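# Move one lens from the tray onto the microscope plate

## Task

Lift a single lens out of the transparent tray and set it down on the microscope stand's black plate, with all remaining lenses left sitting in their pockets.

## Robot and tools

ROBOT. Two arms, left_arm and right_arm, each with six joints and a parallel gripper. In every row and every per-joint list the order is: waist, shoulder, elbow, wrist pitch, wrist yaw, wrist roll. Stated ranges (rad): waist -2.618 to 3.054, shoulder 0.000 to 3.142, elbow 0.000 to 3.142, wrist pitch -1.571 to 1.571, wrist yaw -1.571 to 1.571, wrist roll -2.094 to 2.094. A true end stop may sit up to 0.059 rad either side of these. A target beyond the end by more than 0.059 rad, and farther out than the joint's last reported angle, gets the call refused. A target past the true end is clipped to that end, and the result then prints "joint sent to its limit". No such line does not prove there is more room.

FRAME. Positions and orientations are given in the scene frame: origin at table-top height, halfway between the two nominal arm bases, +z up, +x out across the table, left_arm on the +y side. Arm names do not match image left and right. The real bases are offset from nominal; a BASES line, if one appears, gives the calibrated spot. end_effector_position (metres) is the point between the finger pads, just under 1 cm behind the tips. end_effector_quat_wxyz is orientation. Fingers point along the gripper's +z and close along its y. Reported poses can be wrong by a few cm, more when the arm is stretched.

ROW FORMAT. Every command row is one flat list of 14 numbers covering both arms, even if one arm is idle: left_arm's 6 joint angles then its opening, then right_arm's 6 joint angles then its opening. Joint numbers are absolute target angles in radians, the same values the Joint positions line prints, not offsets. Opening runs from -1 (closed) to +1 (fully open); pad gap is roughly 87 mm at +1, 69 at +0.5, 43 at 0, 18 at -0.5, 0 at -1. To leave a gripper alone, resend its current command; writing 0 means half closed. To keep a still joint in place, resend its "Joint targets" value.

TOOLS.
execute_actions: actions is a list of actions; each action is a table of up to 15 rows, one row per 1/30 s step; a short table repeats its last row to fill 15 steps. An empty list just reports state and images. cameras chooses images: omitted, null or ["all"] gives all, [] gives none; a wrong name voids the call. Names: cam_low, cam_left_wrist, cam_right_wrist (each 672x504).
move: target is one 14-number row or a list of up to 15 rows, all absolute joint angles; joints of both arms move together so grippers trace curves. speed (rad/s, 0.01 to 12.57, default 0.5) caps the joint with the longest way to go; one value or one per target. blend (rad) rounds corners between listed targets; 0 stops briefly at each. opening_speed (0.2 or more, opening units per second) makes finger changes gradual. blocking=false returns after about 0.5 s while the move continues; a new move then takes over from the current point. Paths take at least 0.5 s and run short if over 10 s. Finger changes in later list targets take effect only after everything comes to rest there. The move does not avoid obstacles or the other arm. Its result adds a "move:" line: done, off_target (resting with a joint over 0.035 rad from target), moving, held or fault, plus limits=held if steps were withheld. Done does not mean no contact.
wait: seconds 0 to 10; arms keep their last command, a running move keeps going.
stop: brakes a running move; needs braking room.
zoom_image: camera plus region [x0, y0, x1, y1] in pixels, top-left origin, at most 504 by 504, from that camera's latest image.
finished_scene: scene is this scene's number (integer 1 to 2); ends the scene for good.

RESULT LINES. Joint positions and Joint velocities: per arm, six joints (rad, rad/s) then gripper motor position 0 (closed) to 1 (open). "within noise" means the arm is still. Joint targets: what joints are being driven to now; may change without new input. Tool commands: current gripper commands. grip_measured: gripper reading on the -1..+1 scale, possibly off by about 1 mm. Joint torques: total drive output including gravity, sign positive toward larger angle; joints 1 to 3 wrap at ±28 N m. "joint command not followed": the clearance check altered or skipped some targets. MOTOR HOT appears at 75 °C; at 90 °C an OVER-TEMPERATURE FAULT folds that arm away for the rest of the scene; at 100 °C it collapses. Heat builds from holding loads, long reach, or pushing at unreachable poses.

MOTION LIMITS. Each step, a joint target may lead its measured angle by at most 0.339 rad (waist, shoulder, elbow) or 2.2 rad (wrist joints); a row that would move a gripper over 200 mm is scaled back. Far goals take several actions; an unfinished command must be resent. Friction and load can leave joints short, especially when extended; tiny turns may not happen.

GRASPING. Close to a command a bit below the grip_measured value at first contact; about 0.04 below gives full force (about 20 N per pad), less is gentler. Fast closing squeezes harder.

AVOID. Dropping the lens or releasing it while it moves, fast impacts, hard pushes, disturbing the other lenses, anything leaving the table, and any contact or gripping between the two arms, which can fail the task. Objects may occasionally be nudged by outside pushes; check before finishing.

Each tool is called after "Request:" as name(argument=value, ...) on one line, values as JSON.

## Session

Request:
execute_actions(actions=[])

Request:
zoom_image(camera="cam_low", region=[200, 150, 500, 370])

Scene clock: 0.00 s.
left_arm: end_effector_position=(+0.3494, +0.2789, +0.0618) grip_measured=+1.000 end_effector_quat_wxyz=(+0.571, -0.081, +0.815, +0.057) | right_arm: end_effector_position=(+0.3242, -0.3404, +0.3854) grip_measured=+0.996 end_effector_quat_wxyz=(+0.702, -0.003, +0.712, +0.003)
Joint positions: left_arm=[0.026 1.557 0.322 0.882 -0.134 -0.049 1] | right_arm=[0.003 1.038 1.024 0 -0.015 0 0.998]
Joint velocities: within noise
Joint torques (N m): no reading
Heat: left arm: 25 °C; right arm: 22 °C.
Joint targets: left_arm=[0.026 1.548 0.331 0.892 -0.134 -0.049] | right_arm=[0.003 1.032 1.042 0.019 -0.015 0.000]
Tool commands: left_gripper/opening=+1.0 right_gripper/opening=+1.0

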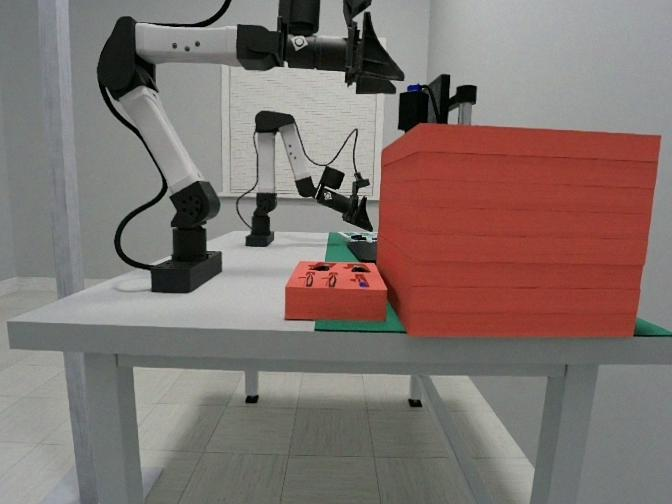

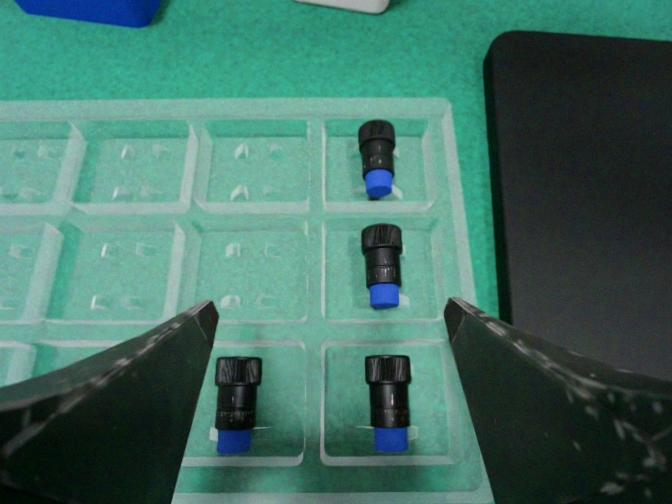

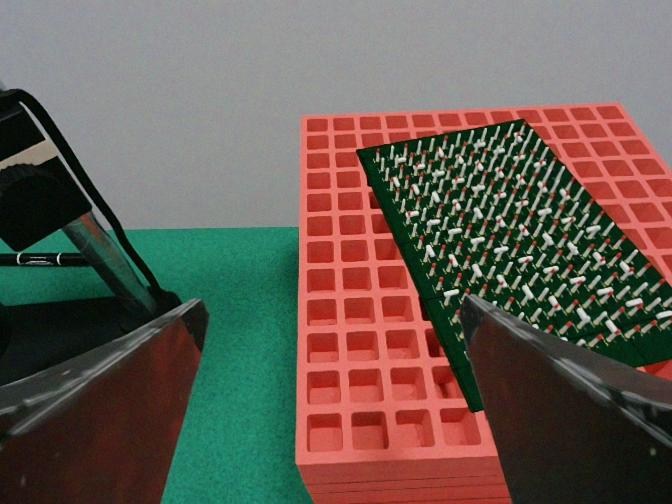

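Scaled by 1.680 from the camera's 672x504 image, which has a finer 960x720 frame.

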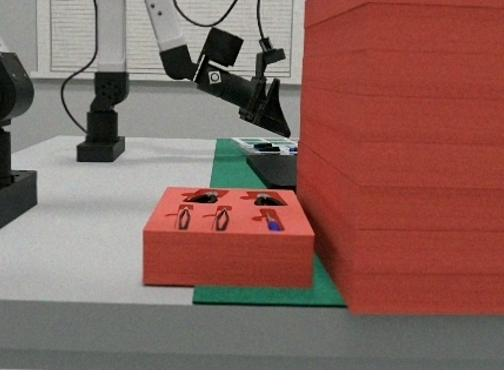

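Request:
move(target=[[0.05,1.6,1.05,-0.1,0,-0.07,0.0,0.003,1.032,1.042,0.019,-0.015,0,0.5],[0.077,2.09,1.75,-1.19,0,-0.087,0.0,0.003,1.032,1.042,0.019,-0.015,0,0.5]], speed=0.7, blend=0.15)

Scene clock: 10.53 s.
left_arm: end_effector_position=(+0.3407, +0.2697, +0.0979) grip_measured=+0.000 end_effector_quat_wxyz=(+0.025, -0.088, +0.996, +0.003) | right_arm: end_effector_position=(+0.3242, -0.3404, +0.3854) grip_measured=+0.500 end_effector_quat_wxyz=(+0.702, -0.003, +0.712, +0.003)
Joint positions: left_arm=[0.068 2.047 1.729 -1.204 -0.006 -0.079 0.5] | right_arm=[0.003 1.038 1.024 0 -0.015 0 0.75]
Joint velocities: within noise
Joint torques (N m): left_arm=[0.9 -5.49 7.21 0.6 0.14 -0.06] | right_arm=[0.36 -2.85 8.05 2.15 -0.04 0.13]
Heat: left arm: 26 °C; right arm: 23 °C.
Joint targets: left_arm=[0.077 2.090 1.750 -1.190 0.000 -0.087] | right_arm=[0.003 1.032 1.042 0.019 -0.015 0.000]
move: off_target (left_arm); blend cut to 0 rad at target 1; left_arm: the shoulder is farthest, 0.043 rad from its target

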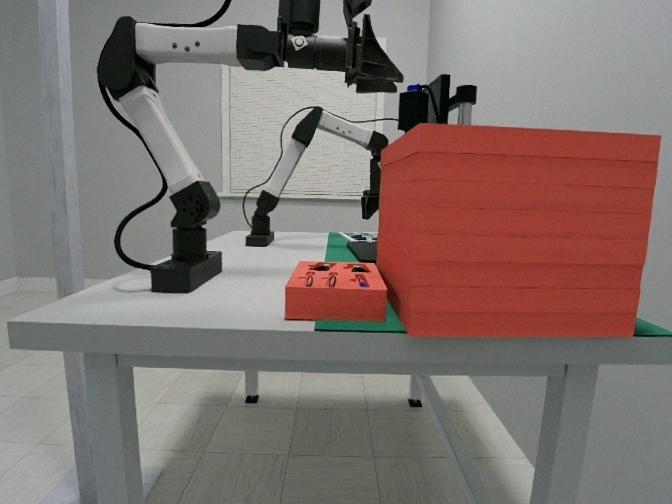

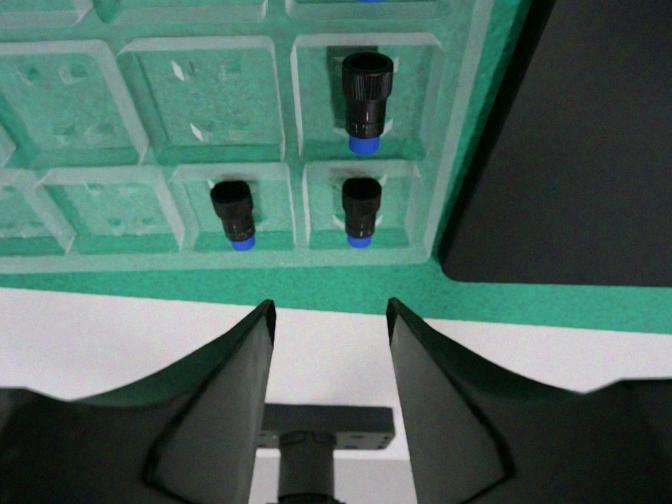

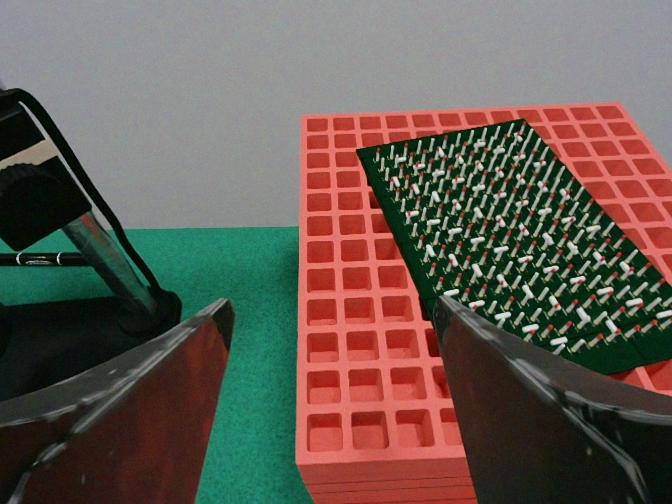

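Request:
move(target=[0.02,2.095,1.588,-1.085,0,-0.122,0.0,0.003,1.032,1.042,0.019,-0.015,0,0.5], speed=0.3, cameras=["cam_low", "cam_left_wrist"])

Request:
zoom_image(camera="cam_left_wrist", region=[200, 100, 500, 325])

Scene clock: 17.07 s.
left_arm: end_effector_position=(+0.3243, +0.2509, +0.0500) grip_measured=+0.000 end_effector_quat_wxyz=(-0.015, -0.082, +0.996, +0.003) | right_arm: end_effector_position=(+0.3242, -0.3404, +0.3854) grip_measured=+0.500 end_effector_quat_wxyz=(+0.702, -0.003, +0.712, +0.003)
Joint positions: left_arm=[0.023 2.09 1.589 -1.1 -0.005 -0.114 0.5] | right_arm=[0.003 1.038 1.024 0 -0.015 0 0.75]
Joint velocities: within noise
Joint torques (N m): left_arm=[-0.06 -8.65 4.97 0.45 0.13 -0.05] | right_arm=[0.43 -2.86 7.97 2.16 -0.09 0.15]
Heat: left arm: 27 °C; right arm: 25 °C.
Joint targets: left_arm=[0.020 2.095 1.588 -1.085 0.000 -0.122] | right_arm=[0.003 1.032 1.042 0.019 -0.015 0.000]
move: done
Images, in order (width x height): cam_low 672x504, cam_left_wrist 672x504.

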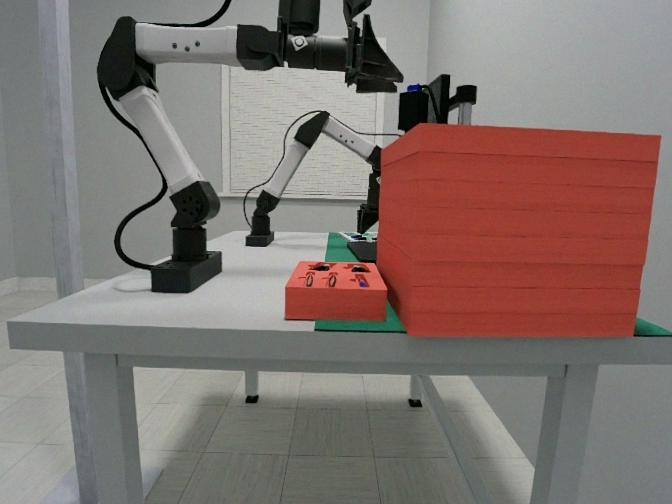

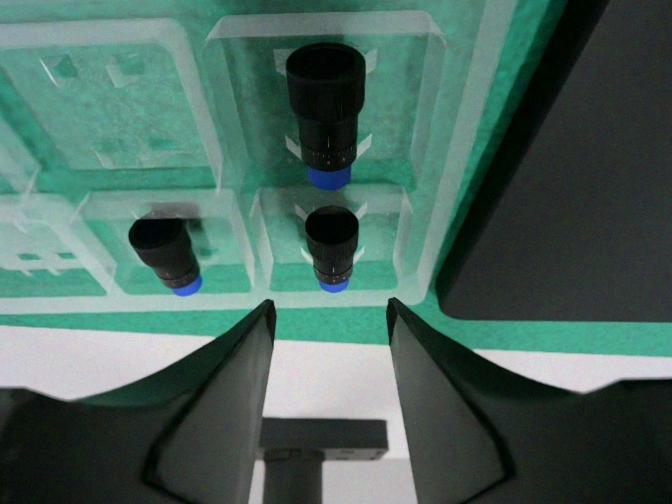

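Scaled by 1.680 from the camera's 672x504 image, which has a finer 960x720 frame.

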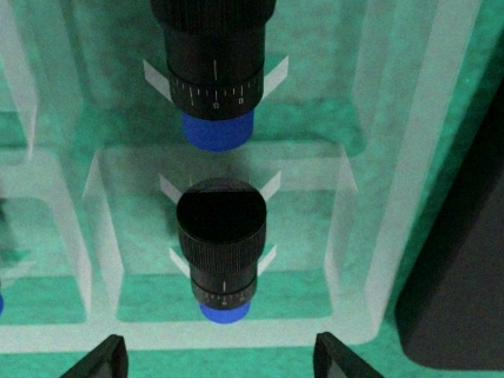

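Request:
zoom_image(camera="cam_left_wrist", region=[260, 180, 410, 310])

Scaled by 3.360 from the camera's 672x504 image, which has a finer 960x720 frame.

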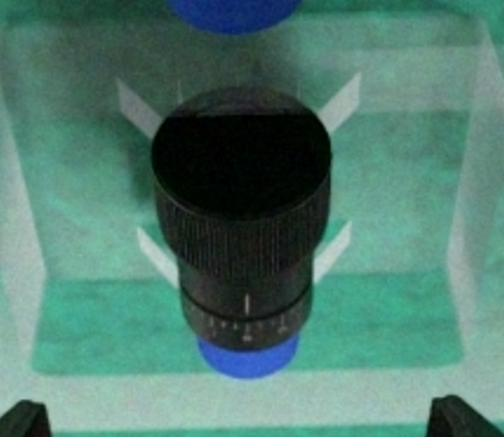

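Request:
move(target=[0.02,1.40,0.65,-0.09,0,-0.122,0.0,0.003,1.032,1.042,0.019,-0.015,0,0.5], speed=0.8, cameras=["cam_left_wrist"])

Request:
zoom_image(camera="cam_left_wrist", region=[236, 120, 496, 380])

Scene clock: 26.90 s.
left_arm: end_effector_position=(+0.3027, +0.2498, +0.0473) grip_measured=+0.000 end_effector_quat_wxyz=(+0.334, -0.079, +0.939, -0.008) | right_arm: end_effector_position=(+0.3242, -0.3404, +0.3854) grip_measured=+0.500 end_effector_quat_wxyz=(+0.702, -0.003, +0.712, +0.003)
Joint positions: left_arm=[0.023 1.425 0.653 -0.116 -0.005 -0.115 0.5] | right_arm=[0.003 1.038 1.024 0 -0.015 0 0.75]
Joint velocities: within noise
Joint torques (N m): left_arm=[-0.05 -6.24 5.33 1.82 0.14 -0.05] | right_arm=[0.32 -2.86 7.84 2.13 -0.04 0.14]
Heat: left arm: 31 °C; right arm: 26 °C.
Joint targets: left_arm=[0.020 1.400 0.650 -0.090 0.000 -0.122] | right_arm=[0.003 1.032 1.042 0.019 -0.015 0.000]
move: done
Images, in order (width x height): cam_left_wrist 672x504.

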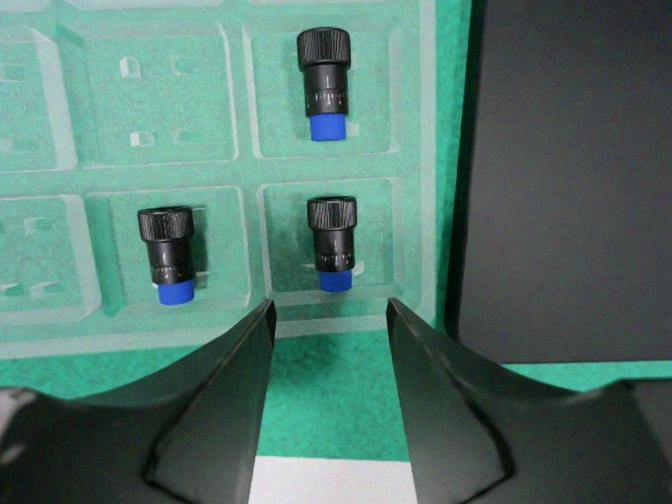

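Scaled by 1.938 from the camera's 672x504 image, which has a finer 960x720 frame.

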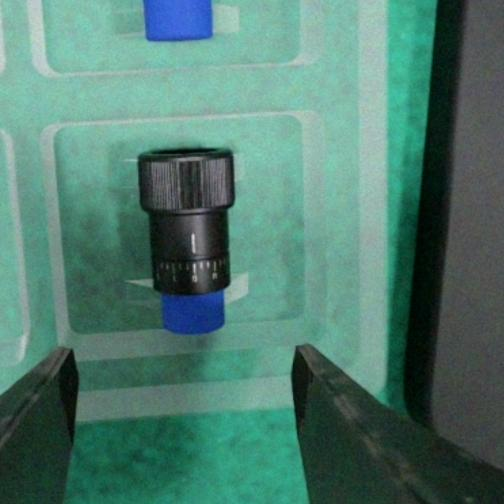

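Request:
move(target=[0.024,2.08,1.56,-1.05,0,-0.118,0.0,0.003,1.032,1.042,0.019,-0.015,0,0.5], speed=0.8, cameras=["cam_left_wrist"])

Request:
zoom_image(camera="cam_left_wrist", region=[236, 180, 436, 330])

Scene clock: 33.77 s.
left_arm: end_effector_position=(+0.3238, +0.2508, +0.0426) grip_measured=+0.000 end_effector_quat_wxyz=(-0.003, -0.083, +0.997, +0.003) | right_arm: end_effector_position=(+0.3242, -0.3404, +0.3854) grip_measured=+0.500 end_effector_quat_wxyz=(+0.702, -0.003, +0.712, +0.003)
Joint positions: left_arm=[0.023 2.073 1.536 -1.041 -0.005 -0.115 0.5] | right_arm=[0.003 1.038 1.024 0 -0.015 0 0.75]
Joint velocities: within noise
Joint torques (N m): left_arm=[0.27 -8.29 7.17 0.24 0.14 -0.01] | right_arm=[0.34 -2.92 7.92 2.15 -0.1 0.15]
Heat: left arm: 31 °C; right arm: 27 °C.
Joint targets: left_arm=[0.024 2.080 1.560 -1.050 0.000 -0.118] | right_arm=[0.003 1.032 1.042 0.019 -0.015 0.000]
move: done
Images, in order (width x height): cam_left_wrist 672x504.

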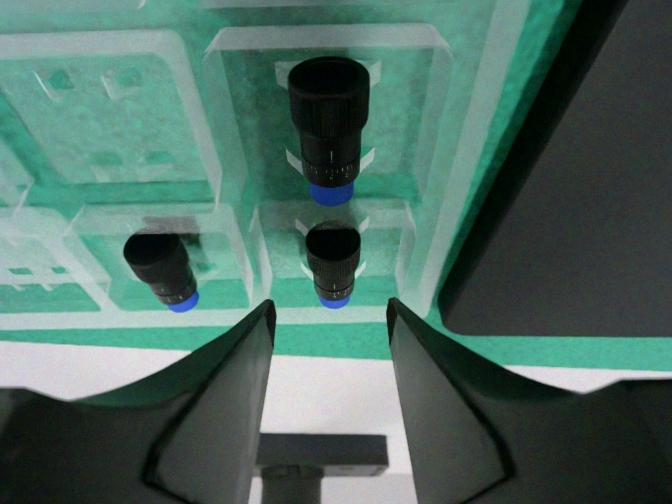

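Scaled by 2.520 from the camera's 672x504 image, which has a finer 960x720 frame.

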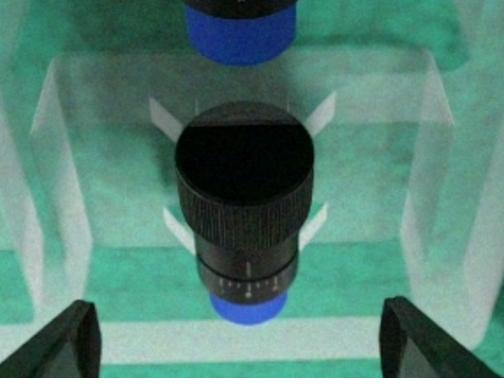

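Request:
move(target=[[0.024,2.10,1.535,-1.03,0,-0.118,-0.15,0.003,1.032,1.042,0.019,-0.015,0,0.5],[0.024,2.115,1.49,-0.95,0,-0.118,-0.15,0.003,1.032,1.042,0.019,-0.015,0,0.5]], speed=0.15, opening_speed=0.5, cameras=["cam_left_wrist"])

Request:
zoom_image(camera="cam_left_wrist", region=[236, 180, 436, 330])

Scene clock: 37.10 s.
left_arm: end_effector_position=(+0.3244, +0.2509, +0.0199) grip_measured=-0.150 end_effector_quat_wxyz=(-0.004, -0.083, +0.997, +0.003) | right_arm: end_effector_position=(+0.3242, -0.3404, +0.3854) grip_measured=+0.500 end_effector_quat_wxyz=(+0.702, -0.003, +0.712, +0.003)
Joint positions: left_arm=[0.023 2.106 1.492 -0.966 -0.005 -0.115 0.425] | right_arm=[0.003 1.038 1.024 0 -0.015 0 0.75]
Joint velocities: within noise
Joint torques (N m): left_arm=[0.25 -8.25 4.78 0.5 0.14 -0.01] | right_arm=[0.38 -2.96 7.97 2.17 -0.06 0.15]
Heat: left arm: 32 °C; right arm: 27 °C.
Joint targets: left_arm=[0.024 2.115 1.490 -0.950 0.000 -0.118] | right_arm=[0.003 1.032 1.042 0.019 -0.015 0.000]
move: done
Images, in order (width x height): cam_left_wrist 672x504.

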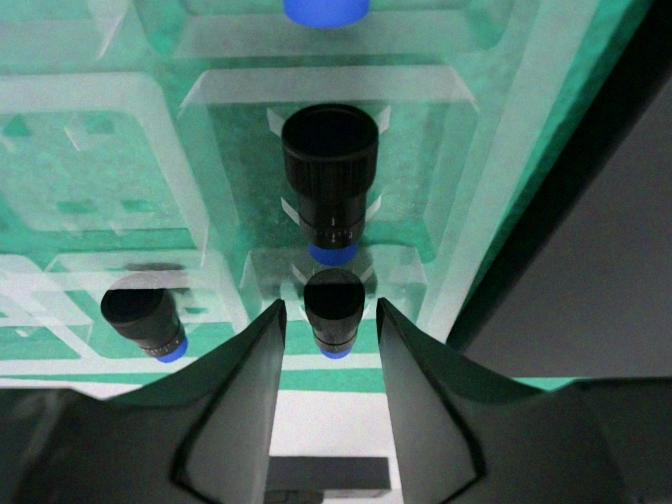

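Scaled by 2.520 from the camera's 672x504 image, which has a finer 960x720 frame.

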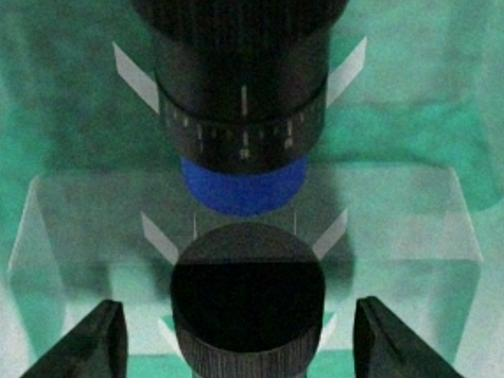

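Request:
move(target=[0.024,2.115,1.49,-0.95,0,-0.118,-0.75,0.003,1.032,1.042,0.019,-0.015,0,0.5], speed=0.15, opening_speed=0.5, cameras=["cam_left_wrist"])

Request:
zoom_image(camera="cam_left_wrist", region=[236, 200, 436, 400])

Scene clock: 46.30 s.
left_arm: end_effector_position=(+0.3248, +0.2504, +0.0199) grip_measured=-0.464 end_effector_quat_wxyz=(-0.004, -0.083, +0.997, +0.001) | right_arm: end_effector_position=(+0.3242, -0.3404, +0.3854) grip_measured=+0.500 end_effector_quat_wxyz=(+0.702, -0.003, +0.712, +0.003)
Joint positions: left_arm=[0.023 2.106 1.492 -0.964 -0.002 -0.115 0.268] | right_arm=[0.003 1.038 1.024 0 -0.015 0 0.75]
Joint velocities: within noise
Joint torques (N m): left_arm=[0.27 -8.25 4.77 0.5 0.1 -0.01] | right_arm=[0.34 -3.04 7.87 2.14 -0.06 0.12]
Heat: left arm: 33 °C; right arm: 28 °C.
Joint targets: left_arm=[0.024 2.115 1.490 -0.950 0.000 -0.118] | right_arm=[0.003 1.032 1.042 0.019 -0.015 0.000]
move: done
Images, in order (width x height): cam_left_wrist 672x504.

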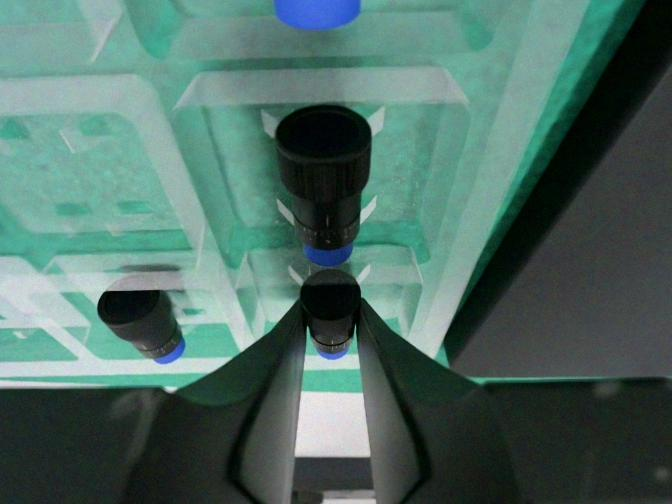

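Scaled by 2.520 from the camera's 672x504 image, which has a finer 960x720 frame.

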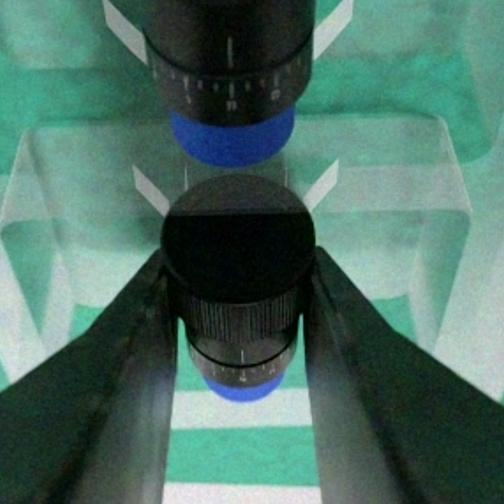

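Request:
move(target=[0.024,2.06,1.555,-1.045,0,-0.118,-0.75,0.003,1.032,1.042,0.019,-0.015,0,0.5], speed=0.12, cameras=["cam_left_wrist", "cam_low"])

Request:
zoom_image(camera="cam_left_wrist", region=[136, 130, 536, 430])

Scene clock: 48.50 s.
left_arm: end_effector_position=(+0.3207, +0.2501, +0.0307) grip_measured=-0.464 end_effector_quat_wxyz=(-0.019, -0.083, +0.996, +0.002) | right_arm: end_effector_position=(+0.3242, -0.3404, +0.3854) grip_measured=+0.500 end_effector_quat_wxyz=(+0.702, -0.003, +0.712, +0.003)
Joint positions: left_arm=[0.023 2.106 1.532 -1.035 -0.002 -0.115 0.268] | right_arm=[0.003 1.038 1.024 0 -0.015 0 0.75]
Joint velocities: within noise
Joint torques (N m): left_arm=[0.27 -12.71 7.02 0.16 0.1 0] | right_arm=[0.34 -2.89 7.92 2.14 -0.06 0.16]
Heat: left arm: 34 °C; right arm: 28 °C.
Joint targets: left_arm=[0.024 2.060 1.555 -1.045 0.000 -0.118] | right_arm=[0.003 1.032 1.042 0.019 -0.015 0.000]
move: off_target (left_arm); left_arm: the shoulder is farthest, 0.046 rad from its target
Images, in order (width x height): cam_low 672x504, cam_left_wrist 672x504.

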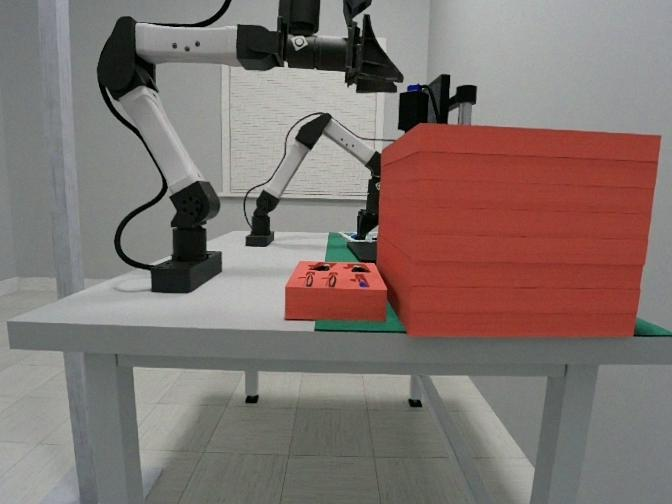

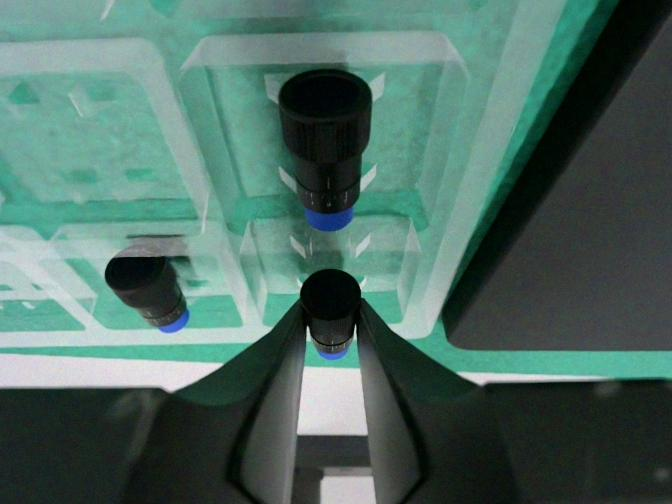

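Scaled by 1.260 from the camera's 672x504 image, which has a finer 960x720 frame.

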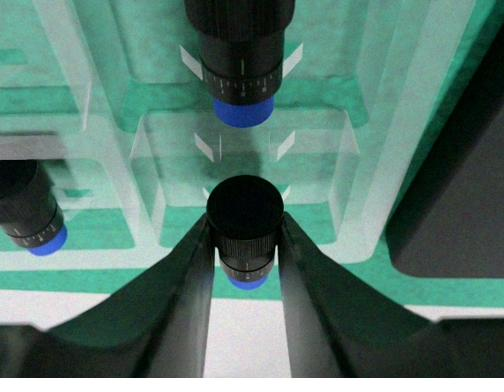

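Request:
move(target=[[0.024,2.03,1.595,-1.075,0,-0.118,-0.75,0.003,1.032,1.042,0.019,-0.015,0,0.5],[0.0,1.90,1.54,-1.19,0,-0.2,-0.75,0.003,1.032,1.042,0.019,-0.015,0,0.5],[-0.24,1.95,1.58,-1.19,0,-0.588,-0.75,0.003,1.032,1.042,0.019,-0.015,0,0.5]], speed=[0.2,0.4,0.5], blend=[0.02,0.05,0], cameras=["cam_low","cam_left_wrist"])

Request:
zoom_image(camera="cam_left_wrist", region=[200, 200, 460, 400])

Scene clock: 53.53 s.
left_arm: end_effector_position=(+0.3004, +0.1473, +0.0953) grip_measured=-0.464 end_effector_quat_wxyz=(+0.006, -0.188, +0.982, -0.001) | right_arm: end_effector_position=(+0.3242, -0.3404, +0.3854) grip_measured=+0.500 end_effector_quat_wxyz=(+0.702, -0.003, +0.712, +0.003)
Joint positions: left_arm=[-0.233 1.939 1.559 -1.179 -0.002 -0.583 0.268] | right_arm=[0.003 1.038 1.024 0 -0.015 0 0.75]
Joint velocities: within noise
Joint torques (N m): left_arm=[-0.39 -7.17 7.09 0.24 0.06 -0.02] | right_arm=[0.4 -2.89 7.86 2.18 -0.07 0.16]
Heat: left arm: 36 °C; right arm: 29 °C.
Joint targets: left_arm=[-0.240 1.950 1.580 -1.190 0.000 -0.588] | right_arm=[0.003 1.032 1.042 0.019 -0.015 0.000]
move: done
Images, in order (width x height): cam_low 672x504, cam_left_wrist 672x504.

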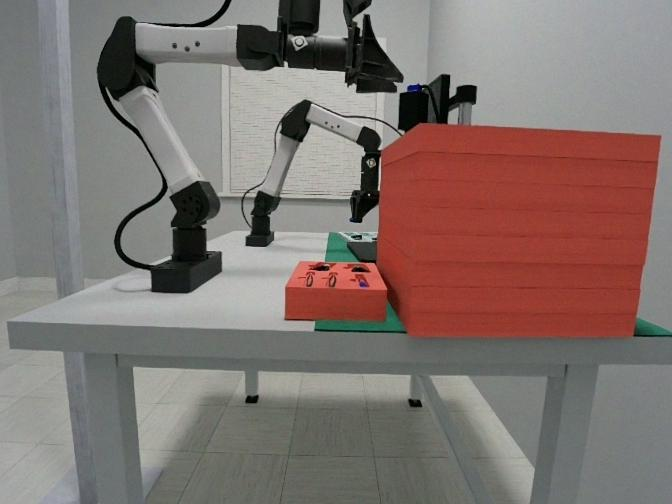

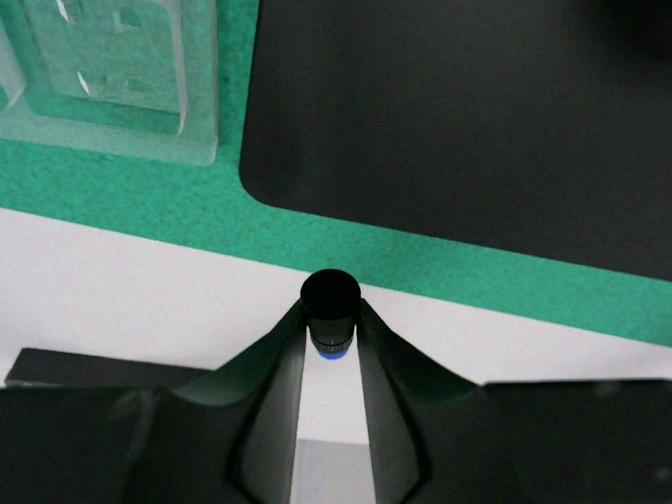

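Scaled by 1.938 from the camera's 672x504 image, which has a finer 960x720 frame.

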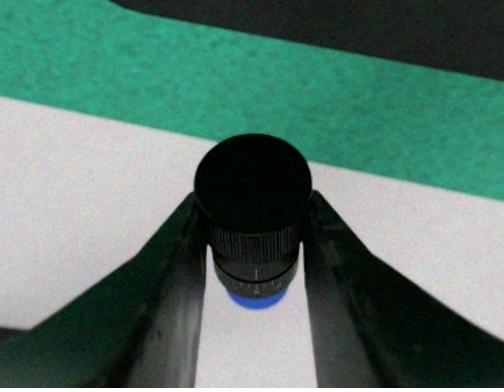

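Request:
zoom_image(camera="cam_left_wrist", region=[400, 0, 672, 200])

Scaled by 1.853 from the camera's 672x504 image, which has a finer 960x720 frame.

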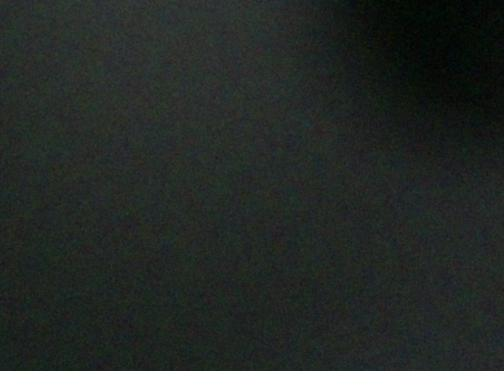

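Request:
move(target=[-0.24,2.095,1.60,-1.045,0,-0.588,-0.75,0.003,1.032,1.042,0.019,-0.015,0,0.5], speed=0.2, cameras=["cam_low","cam_left_wrist"])

Request:
zoom_image(camera="cam_low", region=[330, 170, 480, 280])

Scene clock: 57.70 s.
left_arm: end_effector_position=(+0.3255, +0.1421, +0.0460) grip_measured=-0.464 end_effector_quat_wxyz=(+0.000, -0.190, +0.982, +0.001) | right_arm: end_effector_position=(+0.3242, -0.3404, +0.3854) grip_measured=+0.500 end_effector_quat_wxyz=(+0.702, -0.003, +0.712, +0.003)
Joint positions: left_arm=[-0.233 2.088 1.576 -1.059 -0.003 -0.586 0.268] | right_arm=[0.003 1.038 1.024 0 -0.015 0 0.75]
Joint velocities: within noise
Joint torques (N m): left_arm=[-0.39 -8.5 7.27 0.48 0.07 0] | right_arm=[0.36 -2.92 7.92 2.16 -0.07 0.16]
Heat: left arm: 36 °C; right arm: 29 °C.
Joint targets: left_arm=[-0.240 2.095 1.600 -1.045 0.000 -0.588] | right_arm=[0.003 1.032 1.042 0.019 -0.015 0.000]
move: done
Images, in order (width x height): cam_low 672x504, cam_left_wrist 672x504.

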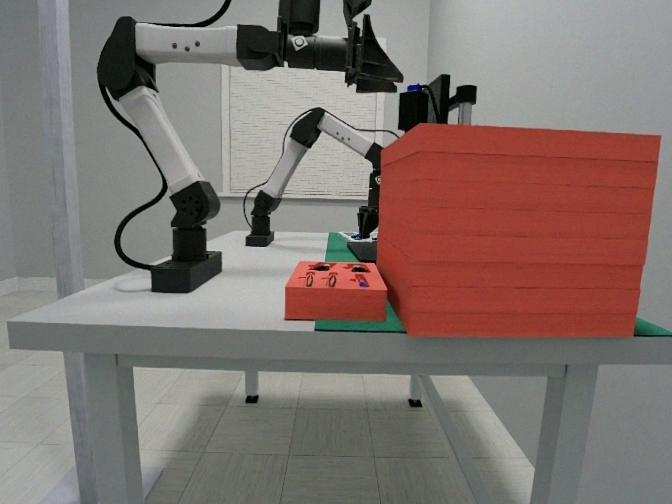

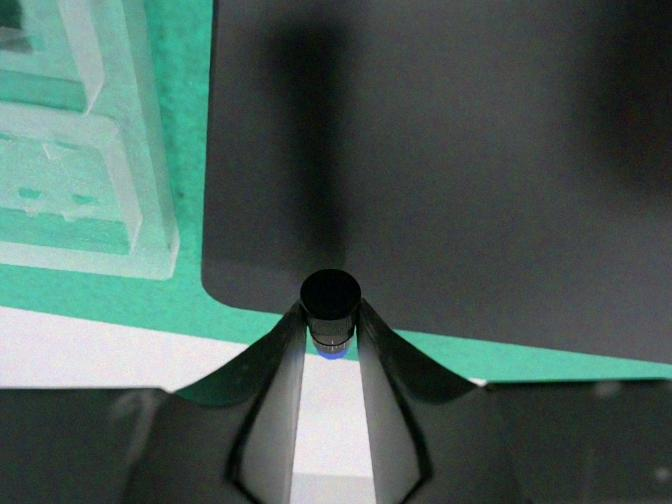

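Scaled by 3.360 from the camera's 672x504 image, which has a finer 960x720 frame.

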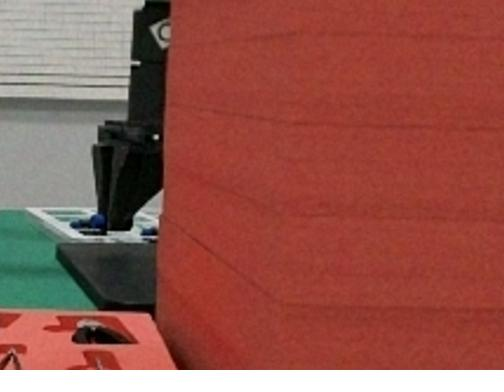

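Request:
move(target=[-0.24,2.104,1.554,-1.016,0,-0.588,-0.75,0.003,1.032,1.042,0.019,-0.015,0,0.5], speed=0.1, cameras=["cam_low"])

Request:
zoom_image(camera="cam_low", region=[340, 210, 400, 260])

Request:
move(target=[-0.24,2.108,1.544,-1.002,0,-0.588,-0.75,0.003,1.032,1.042,0.019,-0.015,0,0.5], speed=0.07, cameras=["cam_low"])

Request:
zoom_image(camera="cam_low", region=[340, 210, 400, 260])

Scene clock: 59.90 s.
left_arm: end_effector_position=(+0.3258, +0.1420, +0.0388) grip_measured=-0.464 end_effector_quat_wxyz=(+0.002, -0.190, +0.982, +0.001) | right_arm: end_effector_position=(+0.3242, -0.3404, +0.3854) grip_measured=+0.500 end_effector_quat_wxyz=(+0.702, -0.003, +0.712, +0.003)
Joint positions: left_arm=[-0.233 2.095 1.556 -1.03 -0.003 -0.586 0.268] | right_arm=[0.003 1.038 1.024 0 -0.015 0 0.75]
Joint velocities: within noise
Joint torques (N m): left_arm=[-0.39 -8.28 4.92 0.5 0.07 0] | right_arm=[0.39 -2.97 7.94 2.13 -0.08 0.14]
Heat: left arm: 36 °C; right arm: 29 °C.
Joint targets: left_arm=[-0.240 2.104 1.554 -1.016 0.000 -0.588] | right_arm=[0.003 1.032 1.042 0.019 -0.015 0.000]
move: done
Images, in order (width x height): cam_low 672x504.

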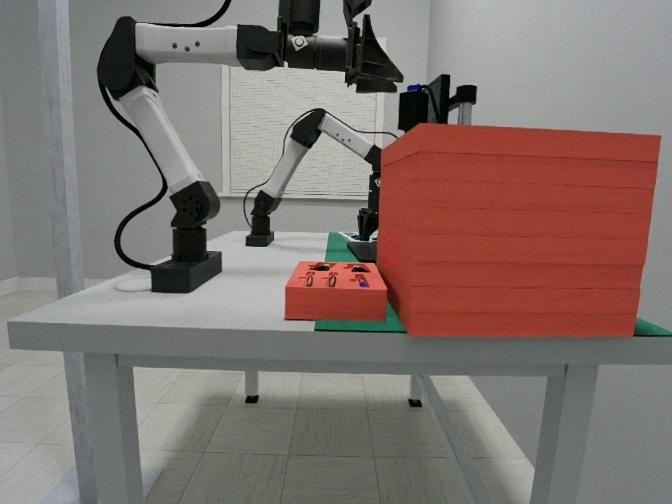

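Scaled by 8.400 from the camera's 672x504 image, which has a finer 960x720 frame.

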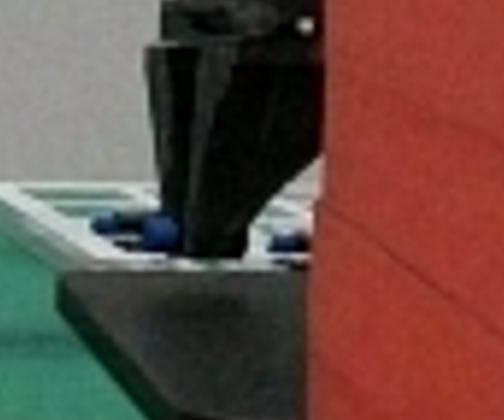

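Scene clock: 60.70 s.
left_arm: end_effector_position=(+0.3263, +0.1419, +0.0365) grip_measured=-0.464 end_effector_quat_wxyz=(+0.004, -0.190, +0.982, +0.000) | right_arm: end_effector_position=(+0.3242, -0.3404, +0.3854) grip_measured=+0.500 end_effector_quat_wxyz=(+0.702, -0.003, +0.712, +0.003)
Joint positions: left_arm=[-0.233 2.095 1.547 -1.016 -0.003 -0.586 0.268] | right_arm=[0.003 1.038 1.024 0 -0.015 0 0.75]
Joint velocities: within noise
Joint torques (N m): left_arm=[-0.39 -7.95 4.83 0.5 0.07 0] | right_arm=[0.28 -2.93 7.83 2.17 -0.07 0.16]
Heat: left arm: 36 °C; right arm: 29 °C.
Joint targets: left_arm=[-0.240 2.108 1.544 -1.002 0.000 -0.588] | right_arm=[0.003 1.032 1.042 0.019 -0.015 0.000]
move: done
Images, in order (width x height): cam_low 672x504.

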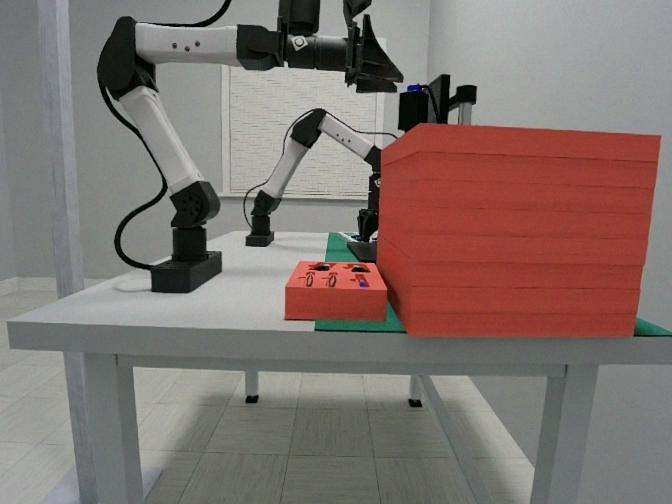

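Scaled by 8.400 from the camera's 672x504 image, which has a finer 960x720 frame.

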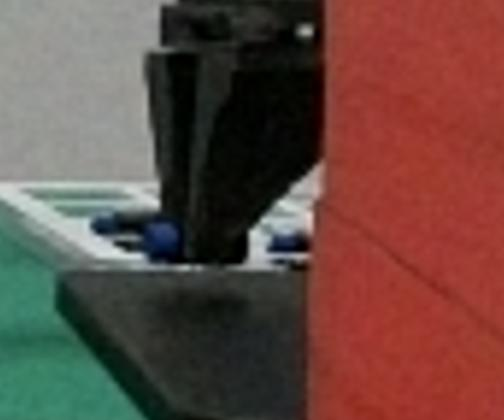

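Request:
move(target=[-0.24,2.113,1.536,-0.992,0,-0.588,-0.75,0.003,1.032,1.042,0.019,-0.015,0,0.5], speed=0.06, cameras=[])

Request:
move(target=[-0.24,2.116,1.530,-0.984,0,-0.588,-0.75,0.003,1.032,1.042,0.019,-0.015,0,0.5], speed=0.06, cameras=["cam_low"])

Request:
zoom_image(camera="cam_low", region=[340, 210, 400, 260])

Scene clock: 62.10 s.
left_arm: end_effector_position=(+0.3253, +0.1421, +0.0317) grip_measured=-0.464 end_effector_quat_wxyz=(+0.001, -0.190, +0.982, +0.001) | right_arm: end_effector_position=(+0.3242, -0.3404, +0.3854) grip_measured=+0.500 end_effector_quat_wxyz=(+0.702, -0.003, +0.712, +0.003)
Joint positions: left_arm=[-0.233 2.103 1.538 -1.006 -0.003 -0.586 0.268] | right_arm=[0.003 1.038 1.024 0 -0.015 0 0.75]
Joint velocities: within noise
Joint torques (N m): left_arm=[-0.39 -8.23 4.83 0.49 0.07 0] | right_arm=[0.31 -2.93 7.92 2.18 -0.08 0.17]
Heat: left arm: 36 °C; right arm: 29 °C.
Joint targets: left_arm=[-0.240 2.113 1.536 -0.992 0.000 -0.588] | right_arm=[0.003 1.032 1.042 0.019 -0.015 0.000]
move: done
No camera images: "cameras" was empty.

Scene clock: 62.80 s.
left_arm: end_effector_position=(+0.3253, +0.1421, +0.0303) grip_measured=-0.464 end_effector_quat_wxyz=(+0.002, -0.190, +0.982, +0.001) | right_arm: end_effector_position=(+0.3242, -0.3404, +0.3854) grip_measured=+0.500 end_effector_quat_wxyz=(+0.702, -0.003, +0.712, +0.003)
Joint positions: left_arm=[-0.233 2.103 1.533 -0.998 -0.003 -0.586 0.268] | right_arm=[0.003 1.038 1.024 0 -0.015 0 0.75]
Joint velocities: within noise
Joint torques (N m): left_arm=[-0.39 -7.97 4.81 0.49 0.07 0.01] | right_arm=[0.42 -2.92 7.97 2.16 -0.06 0.16]
Heat: left arm: 36 °C; right arm: 29 °C.
Joint targets: left_arm=[-0.240 2.116 1.530 -0.984 0.000 -0.588] | right_arm=[0.003 1.032 1.042 0.019 -0.015 0.000]
move: done
Images, in order (width x height): cam_low 672x504.

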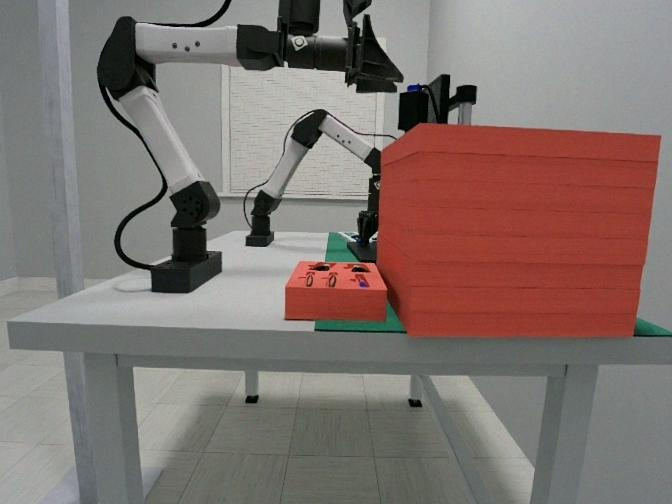

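Scaled by 8.400 from the camera's 672x504 image, which has a finer 960x720 frame.

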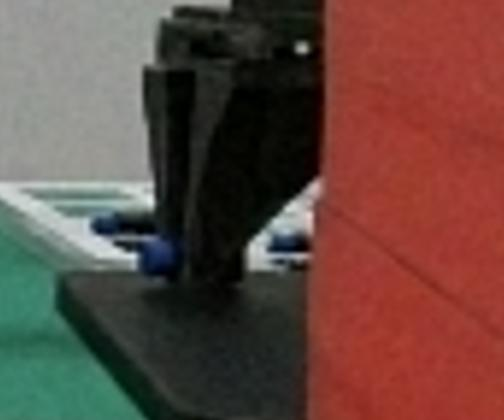

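Request:
move(target=[-0.24,2.119,1.525,-0.976,0,-0.588,-0.75,0.003,1.032,1.042,0.019,-0.015,0,0.5], speed=0.06, cameras=[])

Request:
move(target=[-0.24,2.122,1.520,-0.969,0,-0.588,-0.75,0.003,1.032,1.042,0.019,-0.015,0,0.5], speed=0.06, cameras=["cam_low","cam_left_wrist"])

Request:
zoom_image(camera="cam_low", region=[340, 210, 400, 260])

Scene clock: 64.43 s.
left_arm: end_effector_position=(+0.3263, +0.1419, +0.0297) grip_measured=-0.464 end_effector_quat_wxyz=(+0.003, -0.190, +0.982, +0.000) | right_arm: end_effector_position=(+0.3242, -0.3404, +0.3854) grip_measured=+0.500 end_effector_quat_wxyz=(+0.702, -0.003, +0.712, +0.003)
Joint positions: left_arm=[-0.233 2.104 1.533 -0.993 -0.003 -0.586 0.268] | right_arm=[0.003 1.038 1.024 0 -0.015 0 0.75]
Joint velocities: within noise
Joint torques (N m): left_arm=[-0.39 -7.86 4.36 0.55 0.07 0] | right_arm=[0.35 -2.96 7.97 2.15 -0.06 0.14]
Heat: left arm: 36 °C; right arm: 29 °C.
Joint targets: left_arm=[-0.240 2.119 1.525 -0.976 0.000 -0.588] | right_arm=[0.003 1.032 1.042 0.019 -0.015 0.000]
move: done
No camera images: "cameras" was empty.

Scene clock: 65.13 s.
left_arm: end_effector_position=(+0.3263, +0.1419, +0.0295) grip_measured=-0.464 end_effector_quat_wxyz=(+0.003, -0.190, +0.982, +0.000) | right_arm: end_effector_position=(+0.3242, -0.3404, +0.3854) grip_measured=+0.500 end_effector_quat_wxyz=(+0.702, -0.003, +0.712, +0.003)
Joint positions: left_arm=[-0.233 2.104 1.532 -0.993 -0.003 -0.586 0.268] | right_arm=[0.003 1.038 1.024 0 -0.015 0 0.75]
Joint velocities: within noise
Joint torques (N m): left_arm=[-0.38 -7.6 3.96 0.62 0.07 0] | right_arm=[0.29 -2.93 8.02 2.19 -0.07 0.12]
Heat: left arm: 36 °C; right arm: 29 °C.
Joint targets: left_arm=[-0.240 2.122 1.520 -0.969 0.000 -0.588] | right_arm=[0.003 1.032 1.042 0.019 -0.015 0.000]
move: done
Images, in order (width x height): cam_low 672x504, cam_left_wrist 672x504.

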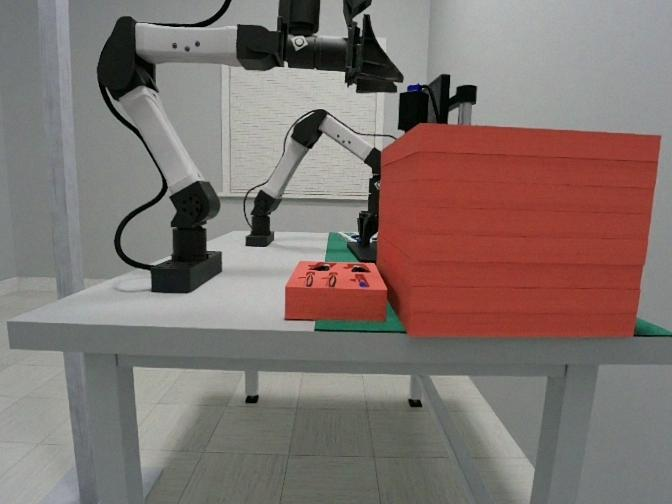

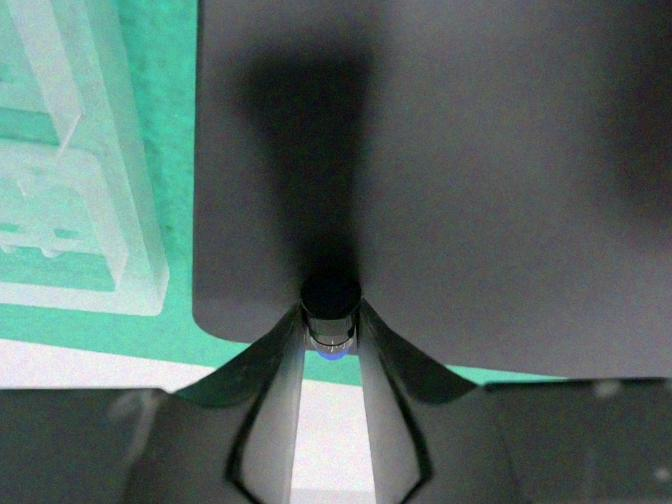

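Scaled by 8.400 from the camera's 672x504 image, which has a finer 960x720 frame.

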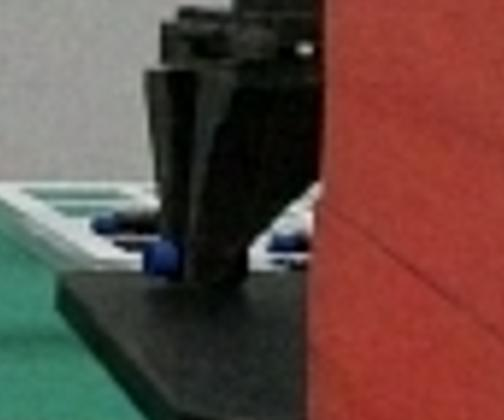

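Request:
move(target=[-0.236,2.117,1.529,-0.982,0,-0.588,-0.35,0.003,1.032,1.042,0.019,-0.015,0,0.5], speed=0.06, opening_speed=0.2, cameras=["cam_left_wrist"])

Request:
zoom_image(camera="cam_left_wrist", region=[236, 240, 436, 390])

Scene clock: 67.83 s.
left_arm: end_effector_position=(+0.3262, +0.1419, +0.0291) grip_measured=-0.350 end_effector_quat_wxyz=(+0.003, -0.190, +0.982, +0.000) | right_arm: end_effector_position=(+0.3242, -0.3404, +0.3854) grip_measured=+0.500 end_effector_quat_wxyz=(+0.702, -0.003, +0.712, +0.003)
Joint positions: left_arm=[-0.233 2.105 1.532 -0.992 -0.003 -0.586 0.325] | right_arm=[0.003 1.038 1.024 0 -0.015 0 0.75]
Joint velocities: within noise
Joint torques (N m): left_arm=[-0.08 -8.08 4.79 0.47 0.07 0] | right_arm=[0.36 -2.89 7.95 2.16 -0.07 0.14]
Heat: left arm: 36 °C; right arm: 30 °C.
Joint targets: left_arm=[-0.236 2.117 1.529 -0.982 0.000 -0.588] | right_arm=[0.003 1.032 1.042 0.019 -0.015 0.000]
move: done
Images, in order (width x height): cam_left_wrist 672x504.

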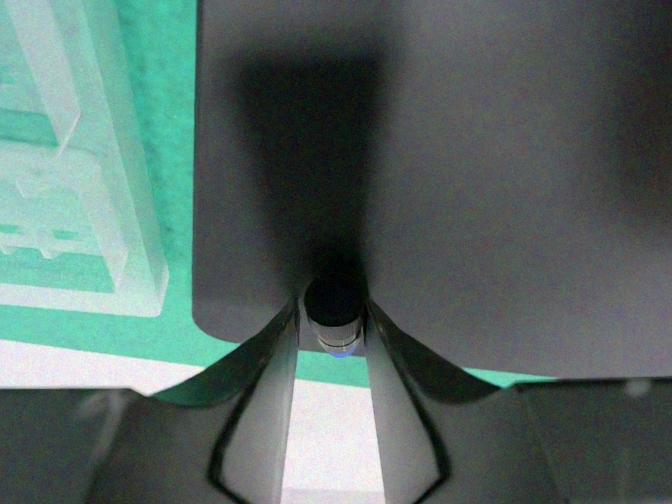

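Scaled by 2.520 from the camera's 672x504 image, which has a finer 960x720 frame.

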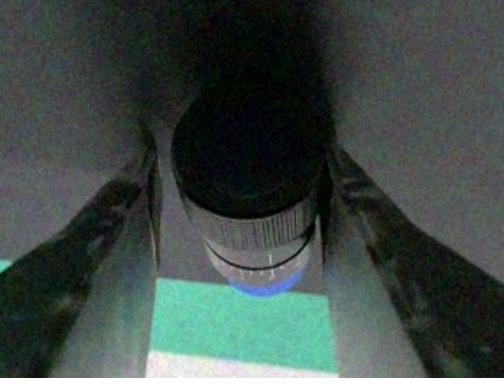

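Request:
move(target=[-0.236,2.117,1.529,-0.982,0,-0.588,0.1,0.003,1.032,1.042,0.019,-0.015,0,0.5], speed=0.06, opening_speed=0.25, cameras=["cam_left_wrist"])

Request:
zoom_image(camera="cam_left_wrist", region=[236, 240, 436, 390])

Scene clock: 70.40 s.
left_arm: end_effector_position=(+0.3262, +0.1419, +0.0291) grip_measured=+0.100 end_effector_quat_wxyz=(+0.003, -0.190, +0.982, +0.000) | right_arm: end_effector_position=(+0.3242, -0.3404, +0.3854) grip_measured=+0.500 end_effector_quat_wxyz=(+0.702, -0.003, +0.712, +0.003)
Joint positions: left_arm=[-0.233 2.105 1.532 -0.992 -0.003 -0.586 0.55] | right_arm=[0.003 1.038 1.024 0 -0.015 0 0.75]
Joint velocities: within noise
Joint torques (N m): left_arm=[-0.09 -8.09 4.78 0.47 0.07 0] | right_arm=[0.38 -2.93 7.97 2.18 -0.08 0.14]
Heat: left arm: 35 °C; right arm: 30 °C.
Joint targets: left_arm=[-0.236 2.117 1.529 -0.982 0.000 -0.588] | right_arm=[0.003 1.032 1.042 0.019 -0.015 0.000]
move: done
Images, in order (width x height): cam_left_wrist 672x504.

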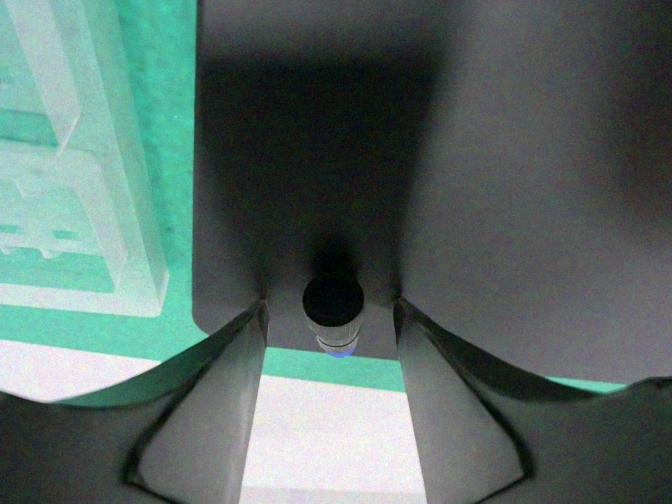

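Scaled by 2.520 from the camera's 672x504 image, which has a finer 960x720 frame.

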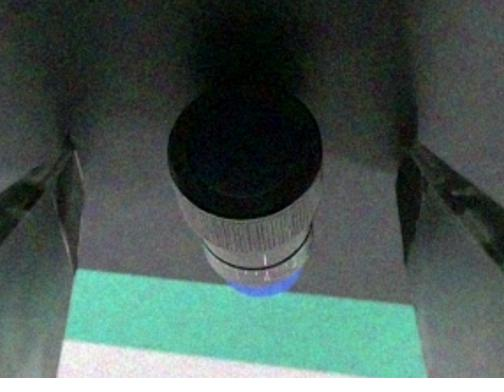

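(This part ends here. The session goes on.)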